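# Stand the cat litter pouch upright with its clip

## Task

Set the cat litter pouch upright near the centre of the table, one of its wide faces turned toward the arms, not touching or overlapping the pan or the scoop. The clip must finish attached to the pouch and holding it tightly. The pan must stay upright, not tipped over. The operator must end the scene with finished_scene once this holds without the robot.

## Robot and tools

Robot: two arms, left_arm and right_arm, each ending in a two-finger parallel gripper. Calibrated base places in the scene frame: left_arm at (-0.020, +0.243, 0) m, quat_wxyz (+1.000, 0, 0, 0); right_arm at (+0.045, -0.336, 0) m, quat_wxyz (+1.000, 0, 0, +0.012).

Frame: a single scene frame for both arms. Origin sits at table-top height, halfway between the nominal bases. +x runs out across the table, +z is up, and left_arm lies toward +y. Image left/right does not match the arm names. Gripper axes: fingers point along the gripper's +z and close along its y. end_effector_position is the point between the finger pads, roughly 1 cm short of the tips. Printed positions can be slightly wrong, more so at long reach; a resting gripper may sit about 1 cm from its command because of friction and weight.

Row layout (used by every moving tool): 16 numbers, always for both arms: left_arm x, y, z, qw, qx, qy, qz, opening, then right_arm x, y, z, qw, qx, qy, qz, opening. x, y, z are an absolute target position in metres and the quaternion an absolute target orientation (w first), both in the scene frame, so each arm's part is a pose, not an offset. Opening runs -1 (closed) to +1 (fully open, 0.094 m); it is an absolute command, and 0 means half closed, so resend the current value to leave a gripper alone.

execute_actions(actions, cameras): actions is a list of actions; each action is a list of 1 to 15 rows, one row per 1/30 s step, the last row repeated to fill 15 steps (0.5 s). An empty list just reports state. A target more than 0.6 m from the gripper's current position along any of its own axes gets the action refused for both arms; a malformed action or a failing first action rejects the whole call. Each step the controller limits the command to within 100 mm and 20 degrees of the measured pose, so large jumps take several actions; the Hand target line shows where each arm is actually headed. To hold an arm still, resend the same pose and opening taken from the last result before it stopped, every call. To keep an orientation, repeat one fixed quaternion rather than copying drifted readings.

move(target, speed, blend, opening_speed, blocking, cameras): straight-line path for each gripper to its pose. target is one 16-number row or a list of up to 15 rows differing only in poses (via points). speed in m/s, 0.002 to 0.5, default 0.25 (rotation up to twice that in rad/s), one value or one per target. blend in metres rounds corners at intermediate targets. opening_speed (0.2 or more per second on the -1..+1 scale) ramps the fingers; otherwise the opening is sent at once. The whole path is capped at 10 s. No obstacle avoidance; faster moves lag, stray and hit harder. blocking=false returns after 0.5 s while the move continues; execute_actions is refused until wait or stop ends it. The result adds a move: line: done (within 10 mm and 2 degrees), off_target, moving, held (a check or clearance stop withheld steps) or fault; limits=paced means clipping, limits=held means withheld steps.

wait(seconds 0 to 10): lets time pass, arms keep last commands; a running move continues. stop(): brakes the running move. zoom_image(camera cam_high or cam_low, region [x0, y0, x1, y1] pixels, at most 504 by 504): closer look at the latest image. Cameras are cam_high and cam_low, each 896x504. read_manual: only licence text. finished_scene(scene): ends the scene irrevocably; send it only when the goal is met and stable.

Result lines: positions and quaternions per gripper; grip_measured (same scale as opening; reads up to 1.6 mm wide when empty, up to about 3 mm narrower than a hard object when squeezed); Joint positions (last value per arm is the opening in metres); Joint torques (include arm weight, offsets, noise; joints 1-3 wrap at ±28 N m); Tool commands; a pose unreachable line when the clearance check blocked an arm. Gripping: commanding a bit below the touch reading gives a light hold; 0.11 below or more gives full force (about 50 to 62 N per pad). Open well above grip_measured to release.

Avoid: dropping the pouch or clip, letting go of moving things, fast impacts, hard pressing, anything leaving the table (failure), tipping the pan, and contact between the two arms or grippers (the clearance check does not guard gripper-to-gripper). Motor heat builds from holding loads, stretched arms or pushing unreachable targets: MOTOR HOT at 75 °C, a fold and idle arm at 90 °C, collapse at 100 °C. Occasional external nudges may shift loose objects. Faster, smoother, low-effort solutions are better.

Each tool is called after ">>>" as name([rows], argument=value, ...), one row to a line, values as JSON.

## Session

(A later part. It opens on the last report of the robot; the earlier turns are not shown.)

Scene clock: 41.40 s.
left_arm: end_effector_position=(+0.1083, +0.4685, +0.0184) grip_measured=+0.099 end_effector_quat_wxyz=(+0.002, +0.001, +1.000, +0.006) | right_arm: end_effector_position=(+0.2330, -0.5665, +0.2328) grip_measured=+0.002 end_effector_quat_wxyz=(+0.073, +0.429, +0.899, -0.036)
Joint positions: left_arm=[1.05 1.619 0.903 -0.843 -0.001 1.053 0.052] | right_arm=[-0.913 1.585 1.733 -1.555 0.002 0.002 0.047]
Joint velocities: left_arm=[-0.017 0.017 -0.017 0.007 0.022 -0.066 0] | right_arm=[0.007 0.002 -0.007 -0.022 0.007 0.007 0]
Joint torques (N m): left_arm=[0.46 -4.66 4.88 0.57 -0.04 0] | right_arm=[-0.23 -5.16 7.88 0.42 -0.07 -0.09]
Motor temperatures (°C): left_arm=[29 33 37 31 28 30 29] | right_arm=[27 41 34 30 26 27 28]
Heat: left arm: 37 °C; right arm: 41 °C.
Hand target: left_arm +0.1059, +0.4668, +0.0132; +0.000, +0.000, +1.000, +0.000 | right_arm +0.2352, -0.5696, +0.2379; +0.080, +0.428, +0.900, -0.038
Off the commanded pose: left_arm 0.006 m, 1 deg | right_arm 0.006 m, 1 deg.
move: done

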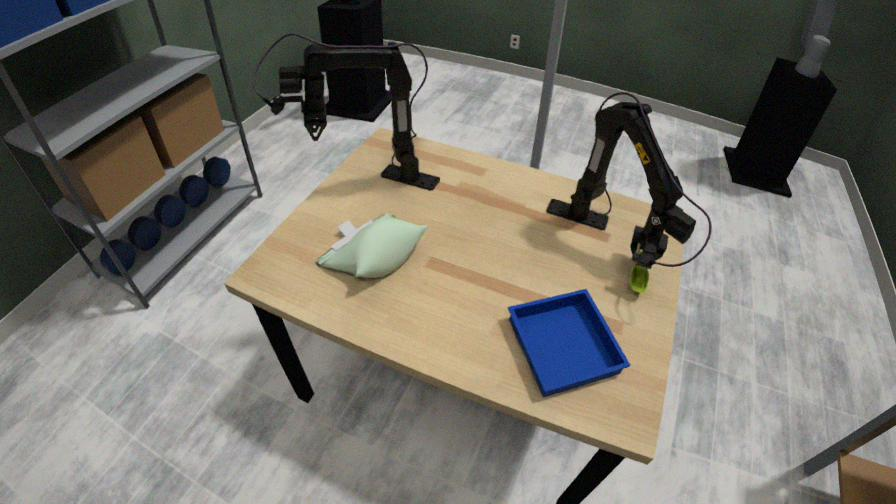

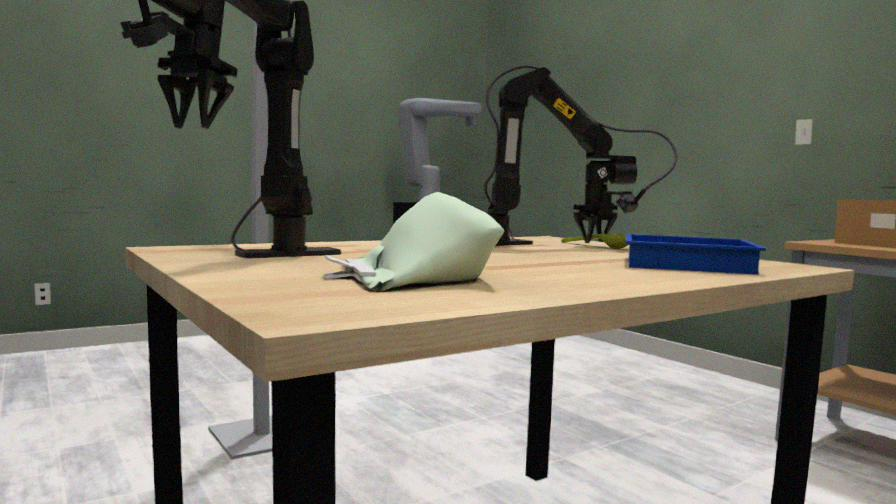

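>>> move([
  [0.106, 0.467, 0.10, 0, 0.0, 1.0, 0, 0.1, 0.2353, -0.5696, 0.2379, 0.080, 0.428, 0.900, -0.038, 0.0],
  [0.12, 0.40, 0.17, 0, 0.0, 1.0, 0, 0.1, 0.2353, -0.5696, 0.2379, 0.080, 0.428, 0.900, -0.038, 0.0],
], speed=[0.1, 0.2], blend=0.03)

>>> zoom_image(camera="cam_high", region=[300, 190, 450, 300])

>>> zoom_image(camera="cam_low", region=[310, 180, 530, 310])

Scene clock: 48.17 s.
left_arm: end_effector_position=(+0.1184, +0.4015, +0.1639) grip_measured=+0.099 end_effector_quat_wxyz=(-0.008, +0.000, +1.000, -0.006) | right_arm: end_effector_position=(+0.2330, -0.5665, +0.2328) grip_measured=+0.002 end_effector_quat_wxyz=(+0.073, +0.429, +0.899, -0.036)
Joint positions: left_arm=[0.847 1.364 1.264 -1.49 -0.004 0.848 0.052] | right_arm=[-0.913 1.585 1.733 -1.555 0.002 0.002 0.047]
Joint velocities: left_arm=[-0.002 0.007 0.012 -0.11 0.022 -0.007 0.001] | right_arm=[-0.002 -0.002 0.012 -0.051 0.007 -0.051 0]
Joint torques (N m): left_arm=[-0.36 -4.04 7.88 0.27 -0.07 -0.08] | right_arm=[-0.29 -5.37 7.69 0.39 -0.07 -0.1]
Motor temperatures (°C): left_arm=[29 32 37 31 28 30 29] | right_arm=[27 40 35 30 26 27 28]
Heat: left arm: 37 °C; right arm: 40 °C.
Hand target: left_arm +0.1194, +0.4014, +0.1705; -0.003, +0.000, +1.000, +0.000 | right_arm +0.2352, -0.5696, +0.2379; +0.080, +0.428, +0.900, -0.038
Off the commanded pose: left_arm 0.006 m, 1 deg | right_arm 0.006 m, 1 deg.
move: done

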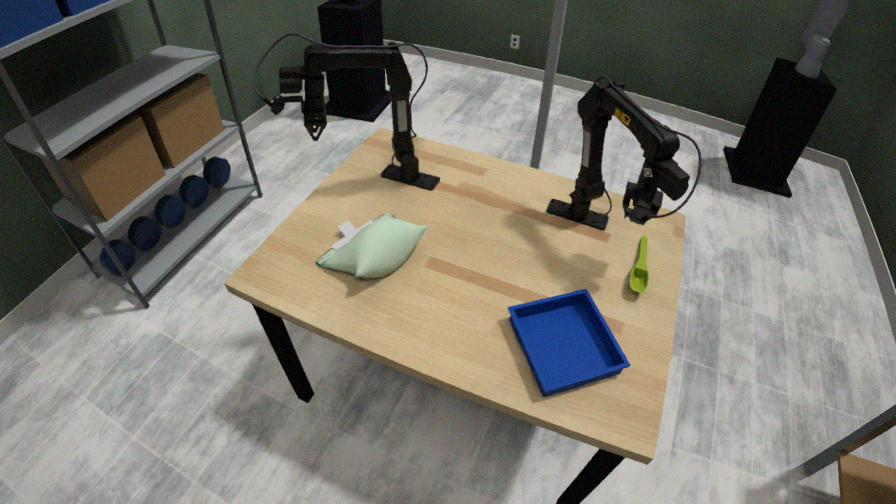

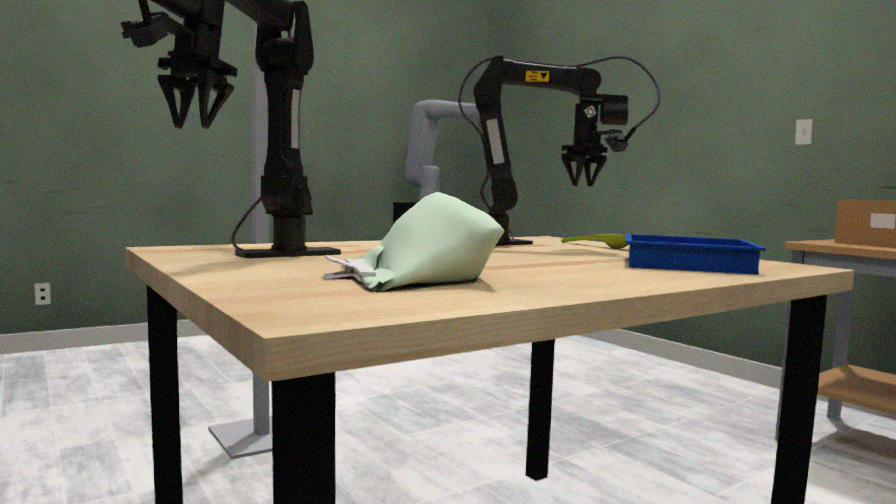

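Scaled by 3.360.

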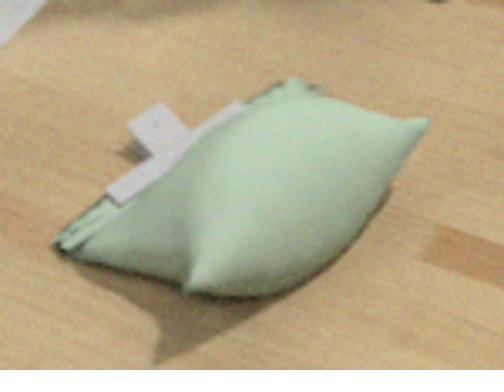

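Scaled by 2.291.

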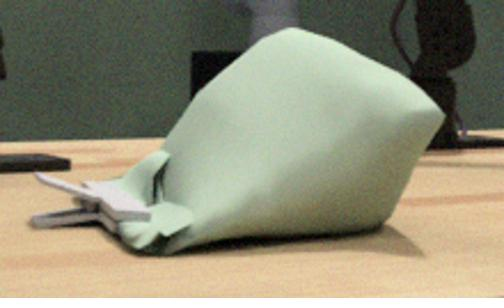

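>>> move([
  [0.19, 0.12, 0.21, 0.2231, -0.3864, 0.775, -0.4475, 0.4, 0.2353, -0.5696, 0.2379, 0.080, 0.428, 0.900, -0.038, 0.0],
  [0.250, -0.106, 0.135, 0.2231, -0.3864, 0.775, -0.4475, 0.4, 0.2353, -0.5696, 0.2379, 0.080, 0.428, 0.900, -0.038, 0.0],
], speed=[0.25, 0.15], blend=0.04)

>>> zoom_image(camera="cam_high", region=[340, 140, 500, 280])

Scene clock: 57.43 s.
left_arm: end_effector_position=(+0.2391, -0.0974, +0.1219) grip_measured=+0.399 end_effector_quat_wxyz=(+0.210, -0.379, +0.795, -0.424) | right_arm: end_effector_position=(+0.2329, -0.5664, +0.2328) grip_measured=+0.002 end_effector_quat_wxyz=(+0.073, +0.429, +0.899, -0.036)
Joint positions: left_arm=[-1.054 1.523 0.782 0.121 -0.319 -1.777 0.066] | right_arm=[-0.913 1.585 1.733 -1.555 0.002 0.002 0.047]
Joint velocities: left_arm=[0.002 0.012 -0.007 0.037 -0.037 0.007 -0.001] | right_arm=[-0.007 -0.017 -0.022 -0.051 -0.007 -0.125 -0.001]
Joint torques (N m): left_arm=[-0.23 -4.86 9.02 1.86 -0.3 0.05] | right_arm=[-0.32 -5.07 8.02 0.37 -0.1 -0.08]
Motor temperatures (°C): left_arm=[29 32 37 31 28 30 28] | right_arm=[27 39 35 29 26 27 28]
Heat: left arm: 37 °C; right arm: 39 °C.
Hand target: left_arm +0.2431, -0.1024, +0.1288; +0.216, -0.379, +0.790, -0.430 | right_arm +0.2351, -0.5695, +0.2379; +0.080, +0.428, +0.900, -0.038
Off the commanded pose: left_arm 0.019 m, 4 deg | right_arm 0.006 m, 1 deg.
move: off_target (left_arm)

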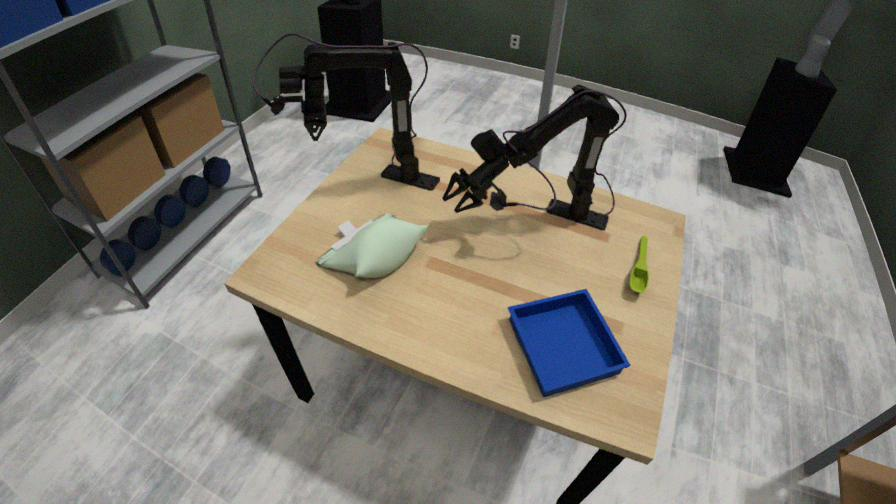

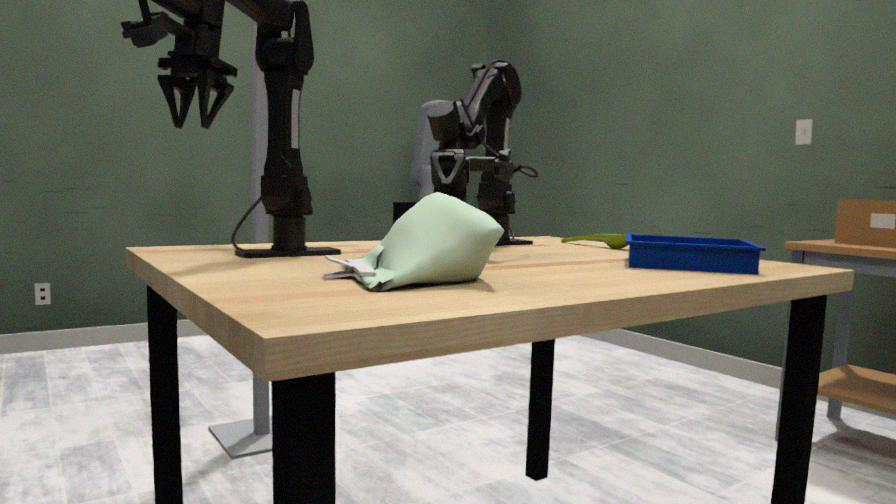

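Scaled by 3.150.

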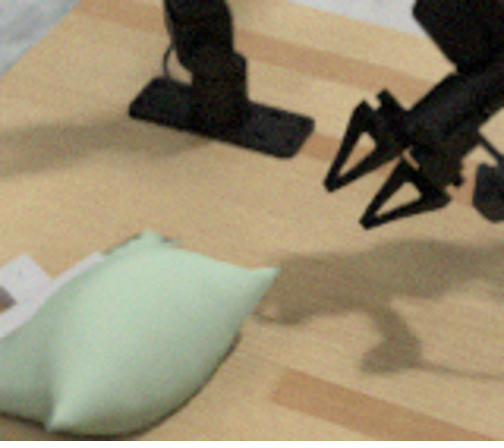

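>>> move(target=[0.284, -0.135, 0.088, 0.2231, -0.3864, 0.775, -0.4475, 0.3, 0.2353, -0.5696, 0.2379, 0.080, 0.428, 0.900, -0.038, 0.0], speed=0.08)

>>> zoom_image(camera="cam_high", region=[360, 160, 480, 260])

>>> zoom_image(camera="cam_low", region=[380, 110, 560, 290])

Scene clock: 59.17 s.
left_arm: end_effector_position=(+0.2783, -0.1312, +0.0846) grip_measured=+0.301 end_effector_quat_wxyz=(+0.219, -0.389, +0.776, -0.445) | right_arm: end_effector_position=(+0.2329, -0.5664, +0.2328) grip_measured=+0.002 end_effector_quat_wxyz=(+0.073, +0.429, +0.899, -0.036)
Joint positions: left_arm=[-1.015 1.798 0.855 0.38 -0.313 -1.771 0.061] | right_arm=[-0.913 1.585 1.733 -1.555 0.002 0.002 0.047]
Joint velocities: left_arm=[-0.002 -0.012 -0.012 0.022 -0.051 -0.007 0.001] | right_arm=[0.002 0.002 0.002 -0.066 -0.066 0.007 0.001]
Joint torques (N m): left_arm=[0.54 -6.53 8.31 1.89 -0.1 0.14] | right_arm=[-0.43 -5.19 7.9 0.39 -0.01 -0.11]
Motor temperatures (°C): left_arm=[29 32 37 32 28 30 28] | right_arm=[27 38 35 29 26 27 28]
Heat: left arm: 37 °C; right arm: 38 °C.
Hand target: left_arm +0.2834, -0.1353, +0.0874; +0.223, -0.386, +0.775, -0.448 | right_arm +0.2352, -0.5695, +0.2379; +0.080, +0.428, +0.900, -0.038
Off the commanded pose: left_arm 0.008 m, 1 deg | right_arm 0.006 m, 1 deg.
move: done

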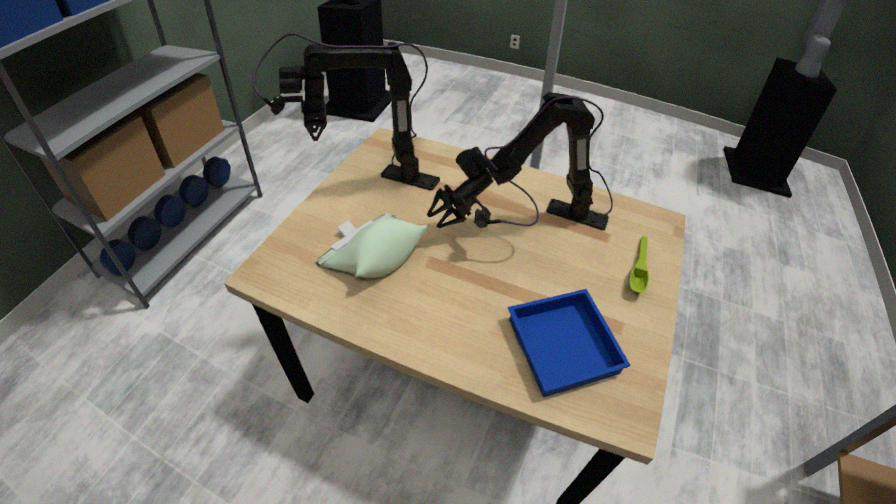

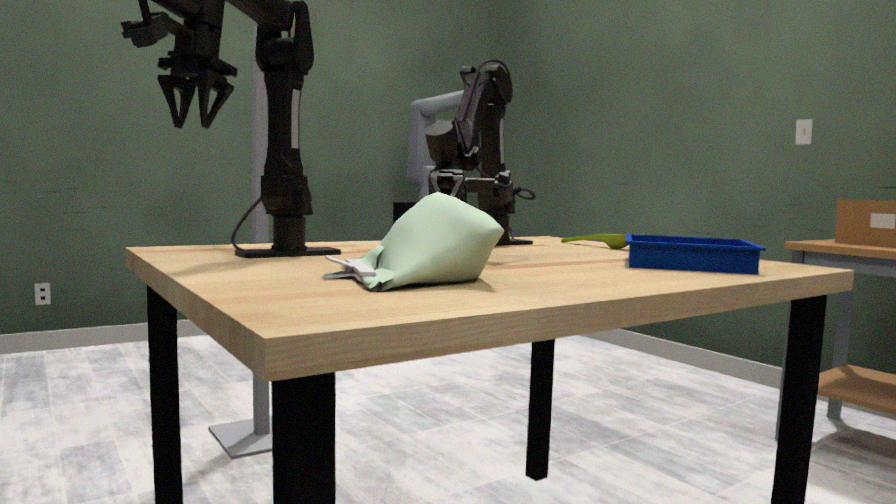

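Scaled by 4.200.

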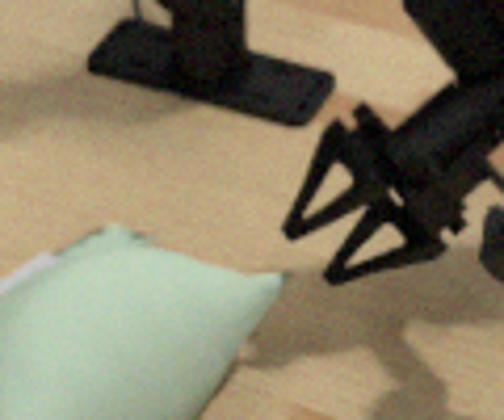

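Scaled by 2.800.

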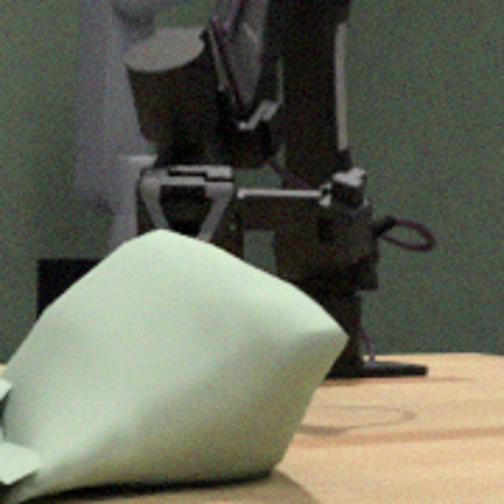

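>>> move(target=[0.313, -0.154, 0.086, 0.2231, -0.3864, 0.775, -0.4475, 0.4, 0.2353, -0.5696, 0.2379, 0.080, 0.428, 0.900, -0.038, 0.0], speed=0.05)

>>> zoom_image(camera="cam_high", region=[370, 170, 470, 260])

>>> zoom_image(camera="cam_low", region=[380, 110, 560, 290])

Scene clock: 61.87 s.
left_arm: end_effector_position=(+0.3095, -0.1528, +0.0901) grip_measured=+0.399 end_effector_quat_wxyz=(+0.221, -0.390, +0.768, -0.457) | right_arm: end_effector_position=(+0.2329, -0.5664, +0.2328) grip_measured=+0.002 end_effector_quat_wxyz=(+0.073, +0.429, +0.899, -0.036)
Joint positions: left_arm=[-0.975 1.901 0.992 0.381 -0.281 -1.751 0.066] | right_arm=[-0.913 1.585 1.733 -1.555 0.002 0.002 0.047]
Joint velocities: left_arm=[-0.012 -0.002 -0.002 -0.066 -0.037 0.051 0] | right_arm=[-0.007 0.002 -0.012 0.007 0.066 -0.037 0]
Joint torques (N m): left_arm=[0.51 -7.12 8.29 1.71 -0.03 0.15] | right_arm=[-0.42 -5.22 7.84 0.42 -0.08 -0.1]
Motor temperatures (°C): left_arm=[29 32 38 32 28 30 28] | right_arm=[27 38 35 29 26 27 28]
Heat: left arm: 38 °C; right arm: 38 °C.
Hand target: left_arm +0.3127, -0.1543, +0.0857; +0.223, -0.387, +0.775, -0.448 | right_arm +0.2352, -0.5696, +0.2379; +0.080, +0.428, +0.900, -0.038
Off the commanded pose: left_arm 0.006 m, 1 deg | right_arm 0.006 m, 1 deg.
move: done

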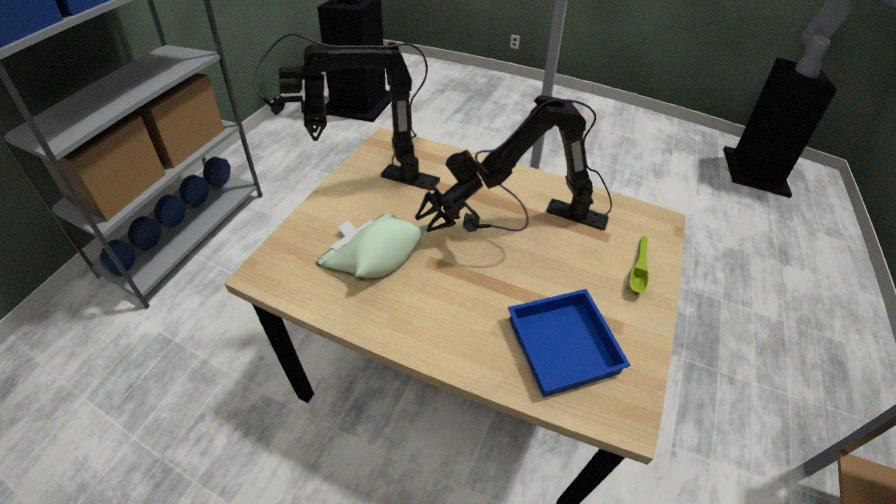

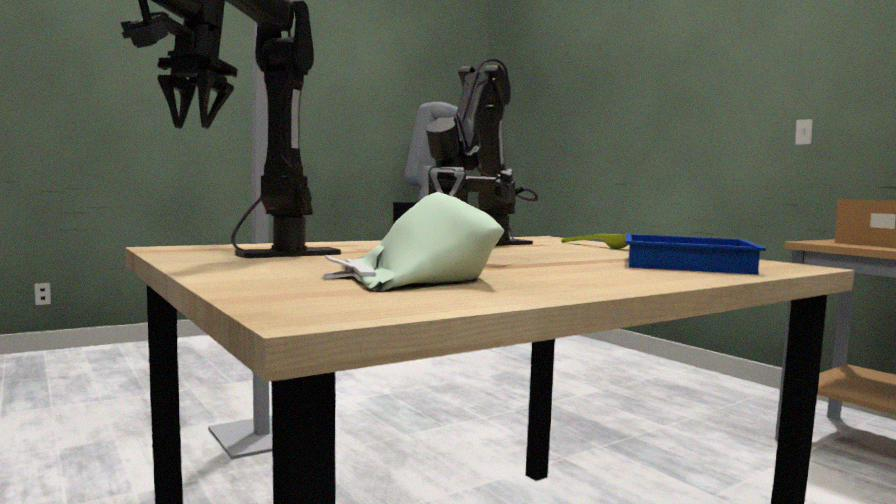

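Scaled by 5.040.

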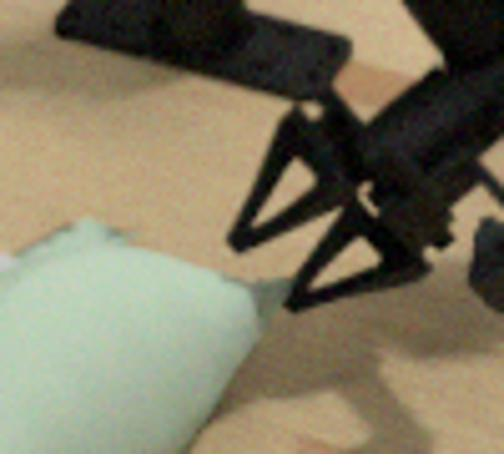

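Scaled by 2.800.

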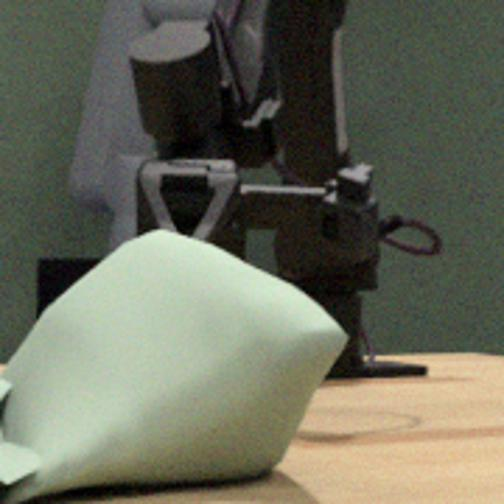

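>>> move(target=[0.327, -0.166, 0.078, 0.2231, -0.3864, 0.775, -0.4475, 0.4, 0.2353, -0.5696, 0.2379, 0.080, 0.428, 0.900, -0.038, 0.0], speed=0.04)

>>> zoom_image(camera="cam_high", region=[370, 170, 470, 260])

>>> zoom_image(camera="cam_low", region=[380, 110, 560, 290])

Scene clock: 63.17 s.
left_arm: end_effector_position=(+0.3218, -0.1650, +0.0815) grip_measured=+0.399 end_effector_quat_wxyz=(+0.220, -0.388, +0.770, -0.455) | right_arm: end_effector_position=(+0.2329, -0.5664, +0.2328) grip_measured=+0.002 end_effector_quat_wxyz=(+0.073, +0.429, +0.899, -0.036)
Joint positions: left_arm=[-0.965 1.974 1.061 0.381 -0.271 -1.744 0.066] | right_arm=[-0.913 1.585 1.733 -1.555 0.002 0.002 0.047]
Joint velocities: left_arm=[-0.007 -0.002 -0.002 -0.007 -0.007 0.081 0] | right_arm=[-0.007 0.007 -0.007 0.007 -0.037 -0.051 0]
Joint torques (N m): left_arm=[0.58 -7.82 8.32 1.77 -0.04 0.13] | right_arm=[-0.31 -5.14 8.03 0.38 -0.1 -0.05]
Motor temperatures (°C): left_arm=[29 32 38 32 28 30 28] | right_arm=[27 38 35 29 26 27 28]
Heat: left arm: 38 °C; right arm: 38 °C.
Hand target: left_arm +0.3266, -0.1658, +0.0777; +0.223, -0.387, +0.775, -0.448 | right_arm +0.2352, -0.5695, +0.2379; +0.080, +0.428, +0.900, -0.038
Off the commanded pose: left_arm 0.006 m, 1 deg | right_arm 0.006 m, 1 deg.
move: done

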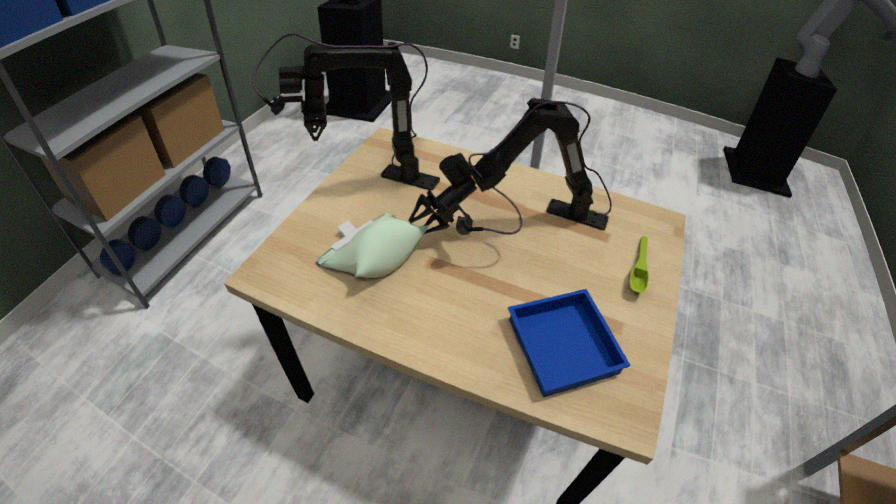

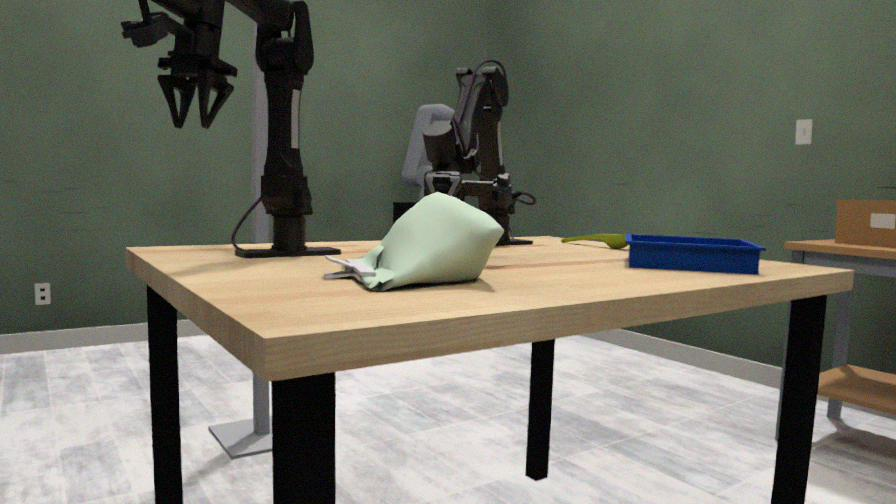

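Scaled by 5.040.

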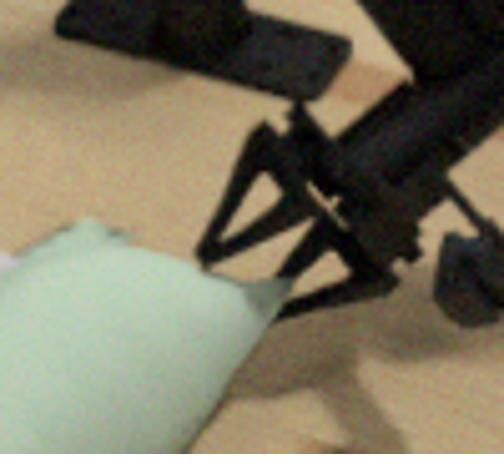

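Scaled by 2.800.

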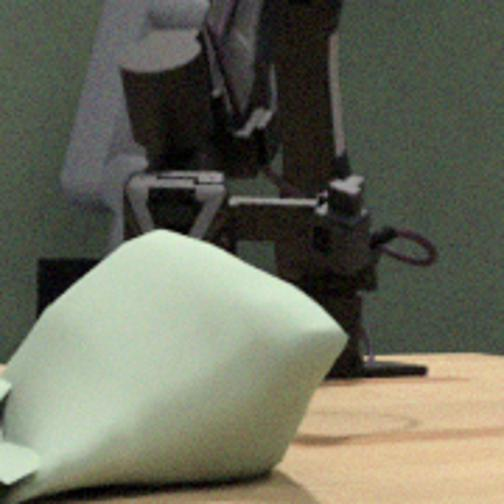

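>>> move(target=[0.327, -0.166, 0.078, 0.2231, -0.3864, 0.775, -0.4475, -0.3, 0.2353, -0.5696, 0.2379, 0.080, 0.428, 0.900, -0.038, 0.0], speed=0.04, opening_speed=0.4)

>>> zoom_image(camera="cam_high", region=[370, 170, 470, 260])

Scene clock: 65.30 s.
left_arm: end_effector_position=(+0.3206, -0.1649, +0.0797) grip_measured=-0.299 end_effector_quat_wxyz=(+0.218, -0.388, +0.773, -0.452) | right_arm: end_effector_position=(+0.2329, -0.5664, +0.2328) grip_measured=+0.002 end_effector_quat_wxyz=(+0.073, +0.429, +0.899, -0.036)
Joint positions: left_arm=[-0.965 1.974 1.061 0.373 -0.266 -1.743 0.033] | right_arm=[-0.913 1.585 1.733 -1.555 0.002 0.002 0.047]
Joint velocities: left_arm=[0.012 -0.002 0.007 -0.037 -0.022 -0.007 0] | right_arm=[0.007 0.012 0.007 0.022 -0.007 0.022 -0.001]
Joint torques (N m): left_arm=[0.59 -7.88 8.46 1.79 -0.1 0.12] | right_arm=[-0.49 -4.93 7.95 0.43 -0.08 -0.08]
Motor temperatures (°C): left_arm=[29 32 38 32 28 30 28] | right_arm=[27 38 35 29 26 27 28]
Heat: left arm: 38 °C; right arm: 38 °C.
Hand target: left_arm +0.3268, -0.1658, +0.0779; +0.223, -0.387, +0.775, -0.448 | right_arm +0.2352, -0.5696, +0.2379; +0.080, +0.428, +0.900, -0.038
Off the commanded pose: left_arm 0.007 m, 1 deg | right_arm 0.006 m, 1 deg.
move: done

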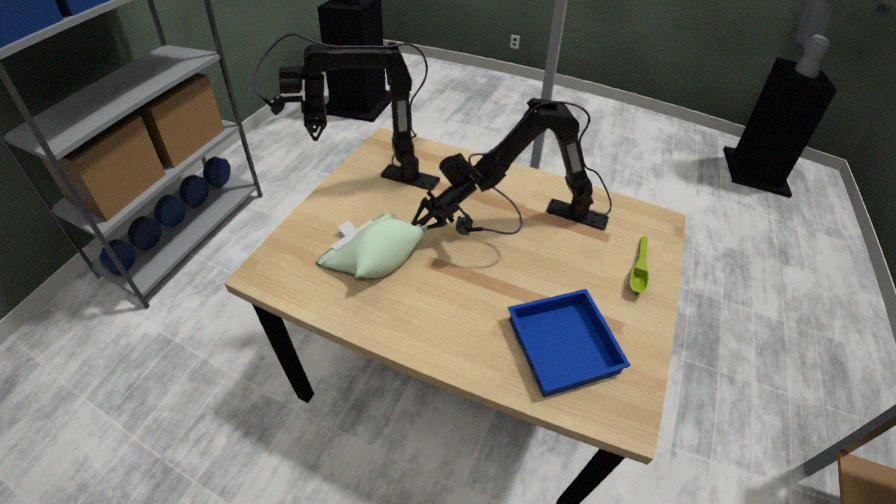

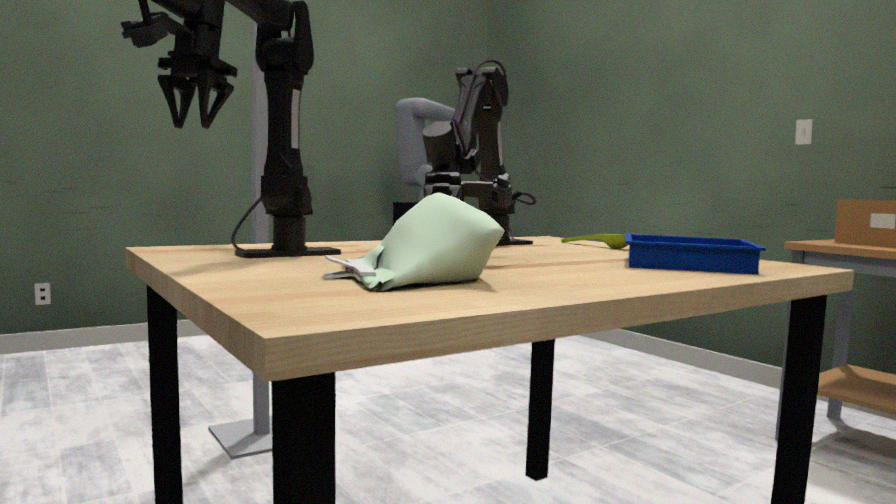

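Scaled by 5.040.

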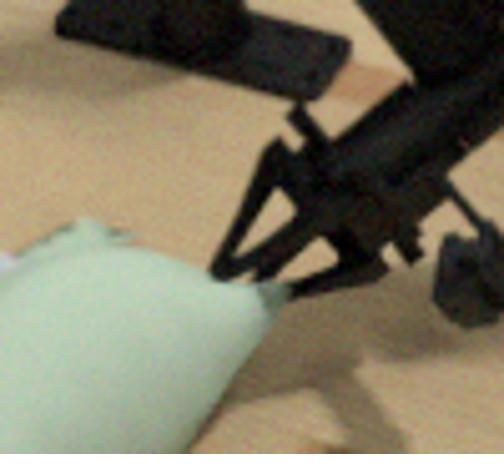

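>>> move(target=[0.327, -0.166, 0.078, 0.2231, -0.3864, 0.775, -0.4475, -0.6, 0.2353, -0.5696, 0.2379, 0.080, 0.428, 0.900, -0.038, 0.0], speed=0.04, opening_speed=0.3)

>>> zoom_image(camera="cam_high", region=[370, 170, 470, 260])

Scene clock: 66.63 s.
left_arm: end_effector_position=(+0.3195, -0.1645, +0.0777) grip_measured=-0.598 end_effector_quat_wxyz=(+0.215, -0.387, +0.776, -0.449) | right_arm: end_effector_position=(+0.2329, -0.5664, +0.2328) grip_measured=+0.002 end_effector_quat_wxyz=(+0.073, +0.429, +0.899, -0.036)
Joint positions: left_arm=[-0.965 1.974 1.061 0.364 -0.262 -1.743 0.019] | right_arm=[-0.913 1.585 1.733 -1.555 0.002 0.002 0.047]
Joint velocities: left_arm=[0.022 -0.007 -0.012 -0.066 0.037 0.022 0.001] | right_arm=[0.007 -0.002 -0.007 -0.037 -0.022 0.051 -0.001]
Joint torques (N m): left_arm=[0.47 -7.82 8.65 1.93 -0.18 0.12] | right_arm=[-0.16 -4.98 8.1 0.39 -0.08 -0.07]
Motor temperatures (°C): left_arm=[29 33 38 33 28 30 28] | right_arm=[27 38 35 29 26 27 28]
Heat: left arm: 38 °C; right arm: 38 °C.
Hand target: left_arm +0.3268, -0.1658, +0.0780; +0.223, -0.386, +0.775, -0.448 | right_arm +0.2352, -0.5695, +0.2379; +0.080, +0.428, +0.900, -0.038
Off the commanded pose: left_arm 0.008 m, 1 deg | right_arm 0.006 m, 1 deg.
move: done

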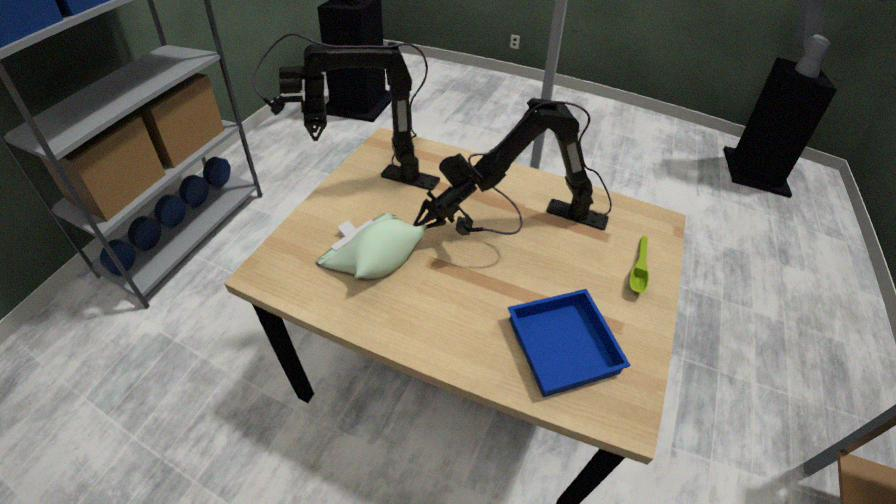

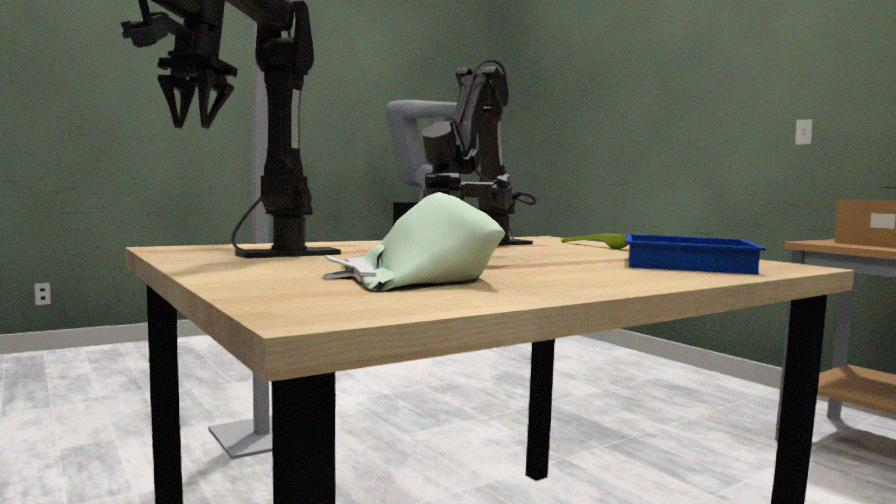

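Scaled by 5.040.

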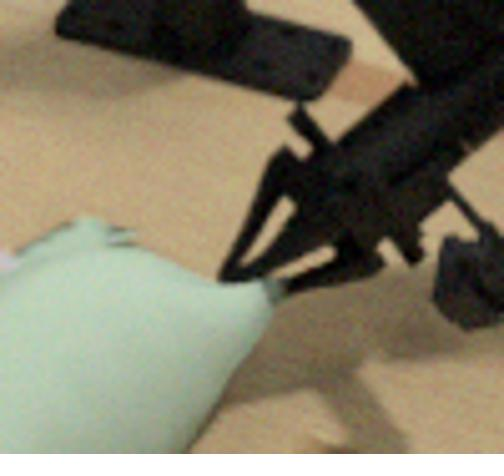

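>>> move(target=[0.327, -0.166, 0.078, 0.2231, -0.3864, 0.775, -0.4475, -0.85, 0.2353, -0.5696, 0.2379, 0.080, 0.428, 0.900, -0.038, 0.0], speed=0.04, opening_speed=0.3)

>>> zoom_image(camera="cam_high", region=[370, 170, 470, 260])

Scene clock: 67.80 s.
left_arm: end_effector_position=(+0.3185, -0.1649, +0.0769) grip_measured=-0.846 end_effector_quat_wxyz=(+0.214, -0.383, +0.779, -0.447) | right_arm: end_effector_position=(+0.2329, -0.5664, +0.2328) grip_measured=+0.002 end_effector_quat_wxyz=(+0.073, +0.429, +0.899, -0.036)
Joint positions: left_arm=[-0.965 1.974 1.061 0.36 -0.256 -1.736 0.007] | right_arm=[-0.913 1.585 1.733 -1.555 0.002 0.002 0.047]
Joint velocities: left_arm=[0.012 0.012 -0.012 -0.051 -0.051 0.051 0] | right_arm=[0.002 0.012 -0.007 -0.037 -0.037 0.037 -0.001]
Joint torques (N m): left_arm=[0.72 -7.87 8.57 1.9 -0.22 0.09] | right_arm=[-0.29 -5.11 7.72 0.42 -0.06 -0.1]
Motor temperatures (°C): left_arm=[29 33 39 33 28 30 28] | right_arm=[27 38 35 29 26 27 28]
Heat: left arm: 39 °C; right arm: 38 °C.
Hand target: left_arm +0.3268, -0.1659, +0.0779; +0.223, -0.386, +0.775, -0.448 | right_arm +0.2352, -0.5695, +0.2379; +0.080, +0.428, +0.900, -0.038
Off the commanded pose: left_arm 0.009 m, 1 deg | right_arm 0.006 m, 1 deg.
move: done

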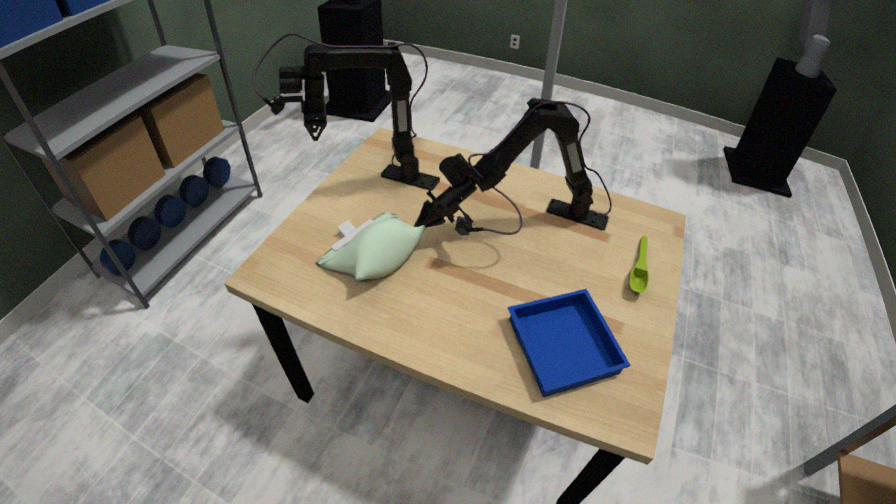

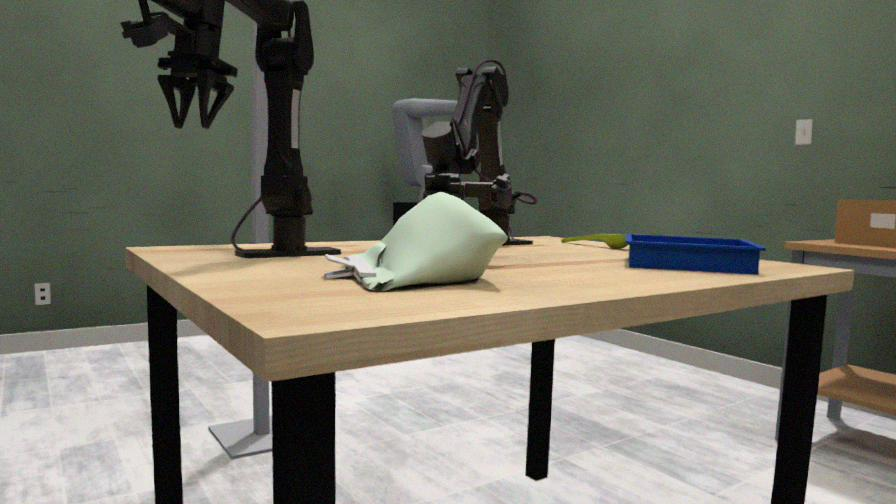

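Scaled by 5.040.

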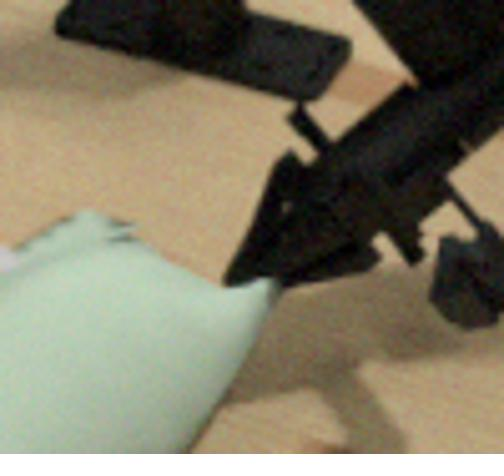

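>>> move(target=[0.327, -0.166, 0.078, 0.2231, -0.3864, 0.775, -0.4475, -1.0, 0.2353, -0.5696, 0.2379, 0.080, 0.428, 0.900, -0.038, 0.0], speed=0.04, opening_speed=0.3)

>>> zoom_image(camera="cam_high", region=[390, 190, 460, 250])

>>> zoom_image(camera="cam_low", region=[310, 180, 530, 310])

Scene clock: 69.00 s.
left_arm: end_effector_position=(+0.3188, -0.1655, +0.0779) grip_measured=-0.982 end_effector_quat_wxyz=(+0.216, -0.381, +0.779, -0.449) | right_arm: end_effector_position=(+0.2329, -0.5664, +0.2328) grip_measured=+0.002 end_effector_quat_wxyz=(+0.073, +0.429, +0.899, -0.036)
Joint positions: left_arm=[-0.965 1.974 1.061 0.365 -0.255 -1.73 0.001] | right_arm=[-0.913 1.585 1.733 -1.555 0.002 0.002 0.047]
Joint velocities: left_arm=[-0.002 -0.007 0.017 -0.007 -0.081 0.037 0] | right_arm=[-0.002 -0.012 -0.002 -0.007 0.022 -0.007 -0.001]
Joint torques (N m): left_arm=[0.51 -7.87 8.66 1.86 -0.25 0.02] | right_arm=[-0.35 -5.2 8.05 0.41 -0.08 -0.04]
Motor temperatures (°C): left_arm=[29 33 39 33 28 30 28] | right_arm=[27 38 35 29 26 27 28]
Heat: left arm: 39 °C; right arm: 38 °C.
Hand target: left_arm +0.3269, -0.1659, +0.0780; +0.223, -0.386, +0.775, -0.448 | right_arm +0.2352, -0.5695, +0.2379; +0.080, +0.428, +0.900, -0.038
Off the commanded pose: left_arm 0.008 m, 1 deg | right_arm 0.006 m, 1 deg.
move: done

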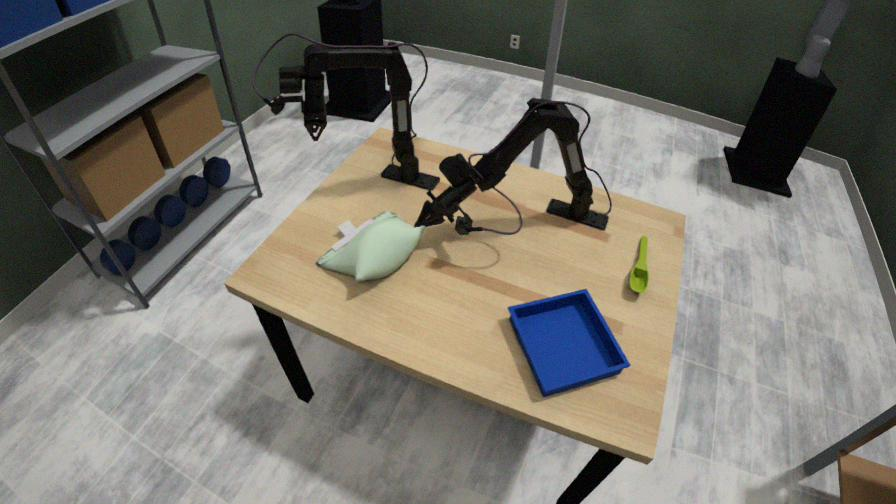

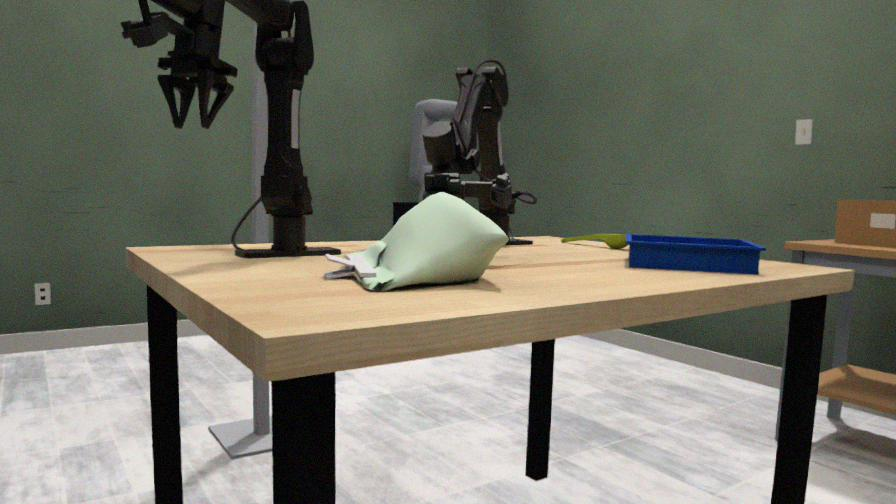

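Scaled by 7.200.

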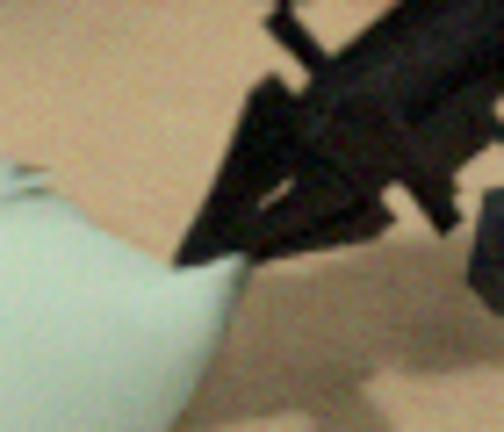

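Scaled by 2.291.

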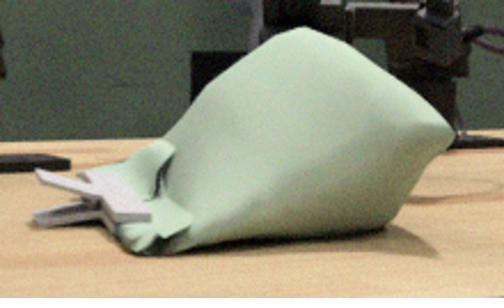

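>>> move(target=[0.322, -0.135, 0.085, 0.2231, -0.3864, 0.775, -0.4475, -1.0, 0.2353, -0.5696, 0.2379, 0.080, 0.428, 0.900, -0.038, 0.0], speed=0.04)

>>> zoom_image(camera="cam_high", region=[310, 180, 460, 290])

>>> zoom_image(camera="cam_low", region=[310, 180, 530, 310])

Scene clock: 70.33 s.
left_arm: end_effector_position=(+0.3178, -0.1484, +0.0752) grip_measured=-0.985 end_effector_quat_wxyz=(+0.209, -0.375, +0.783, -0.451) | right_arm: end_effector_position=(+0.2329, -0.5664, +0.2328) grip_measured=+0.002 end_effector_quat_wxyz=(+0.073, +0.429, +0.899, -0.036)
Joint positions: left_arm=[-0.932 1.934 0.987 0.403 -0.207 -1.707 0.001] | right_arm=[-0.913 1.585 1.733 -1.555 0.002 0.002 0.047]
Joint velocities: left_arm=[0.012 -0.027 -0.002 -0.022 -0.007 0.037 -0.001] | right_arm=[0.007 -0.012 0.002 0.051 0.022 0.037 -0.001]
Joint torques (N m): left_arm=[1.16 -12.15 4.9 1.72 -0.41 -0.02] | right_arm=[-0.31 -5.14 7.88 0.37 -0.1 -0.05]
Motor temperatures (°C): left_arm=[29 33 39 33 28 30 28] | right_arm=[27 38 35 29 26 27 28]
Heat: left arm: 39 °C; right arm: 38 °C.
Hand target: left_arm +0.3225, -0.1357, +0.0847; +0.223, -0.387, +0.775, -0.448 | right_arm +0.2352, -0.5695, +0.2379; +0.080, +0.428, +0.900, -0.038
Off the commanded pose: left_arm 0.017 m, 2 deg | right_arm 0.006 m, 1 deg.
move: off_target (left_arm)

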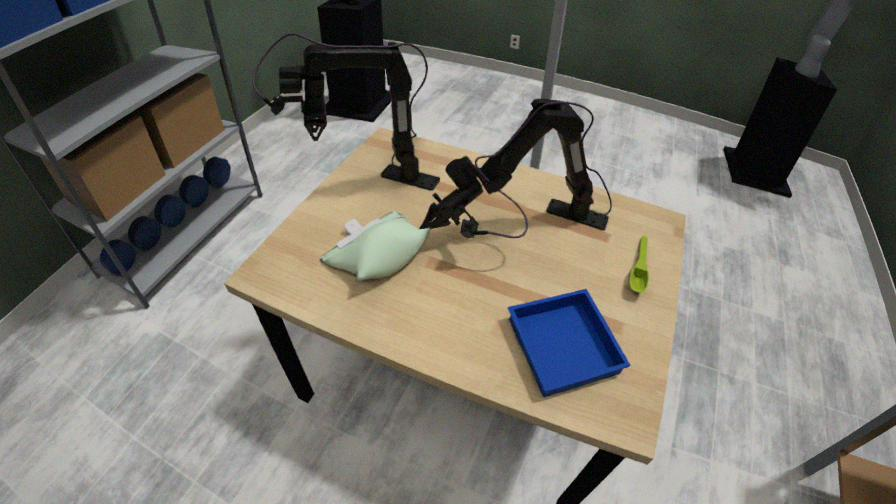

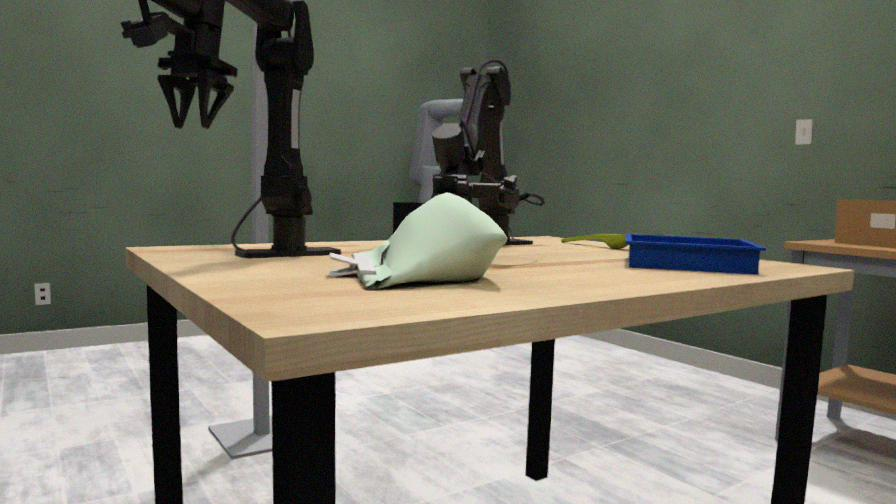

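Scaled by 3.360.

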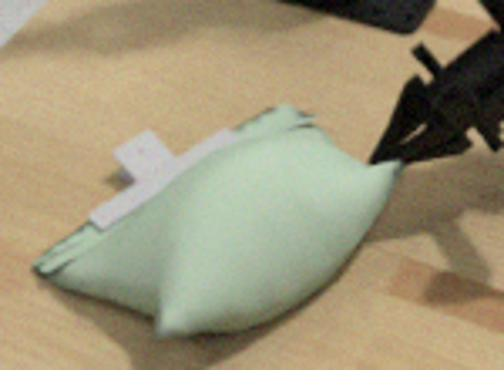

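Scaled by 2.291.

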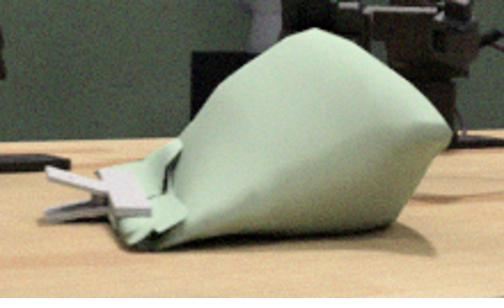

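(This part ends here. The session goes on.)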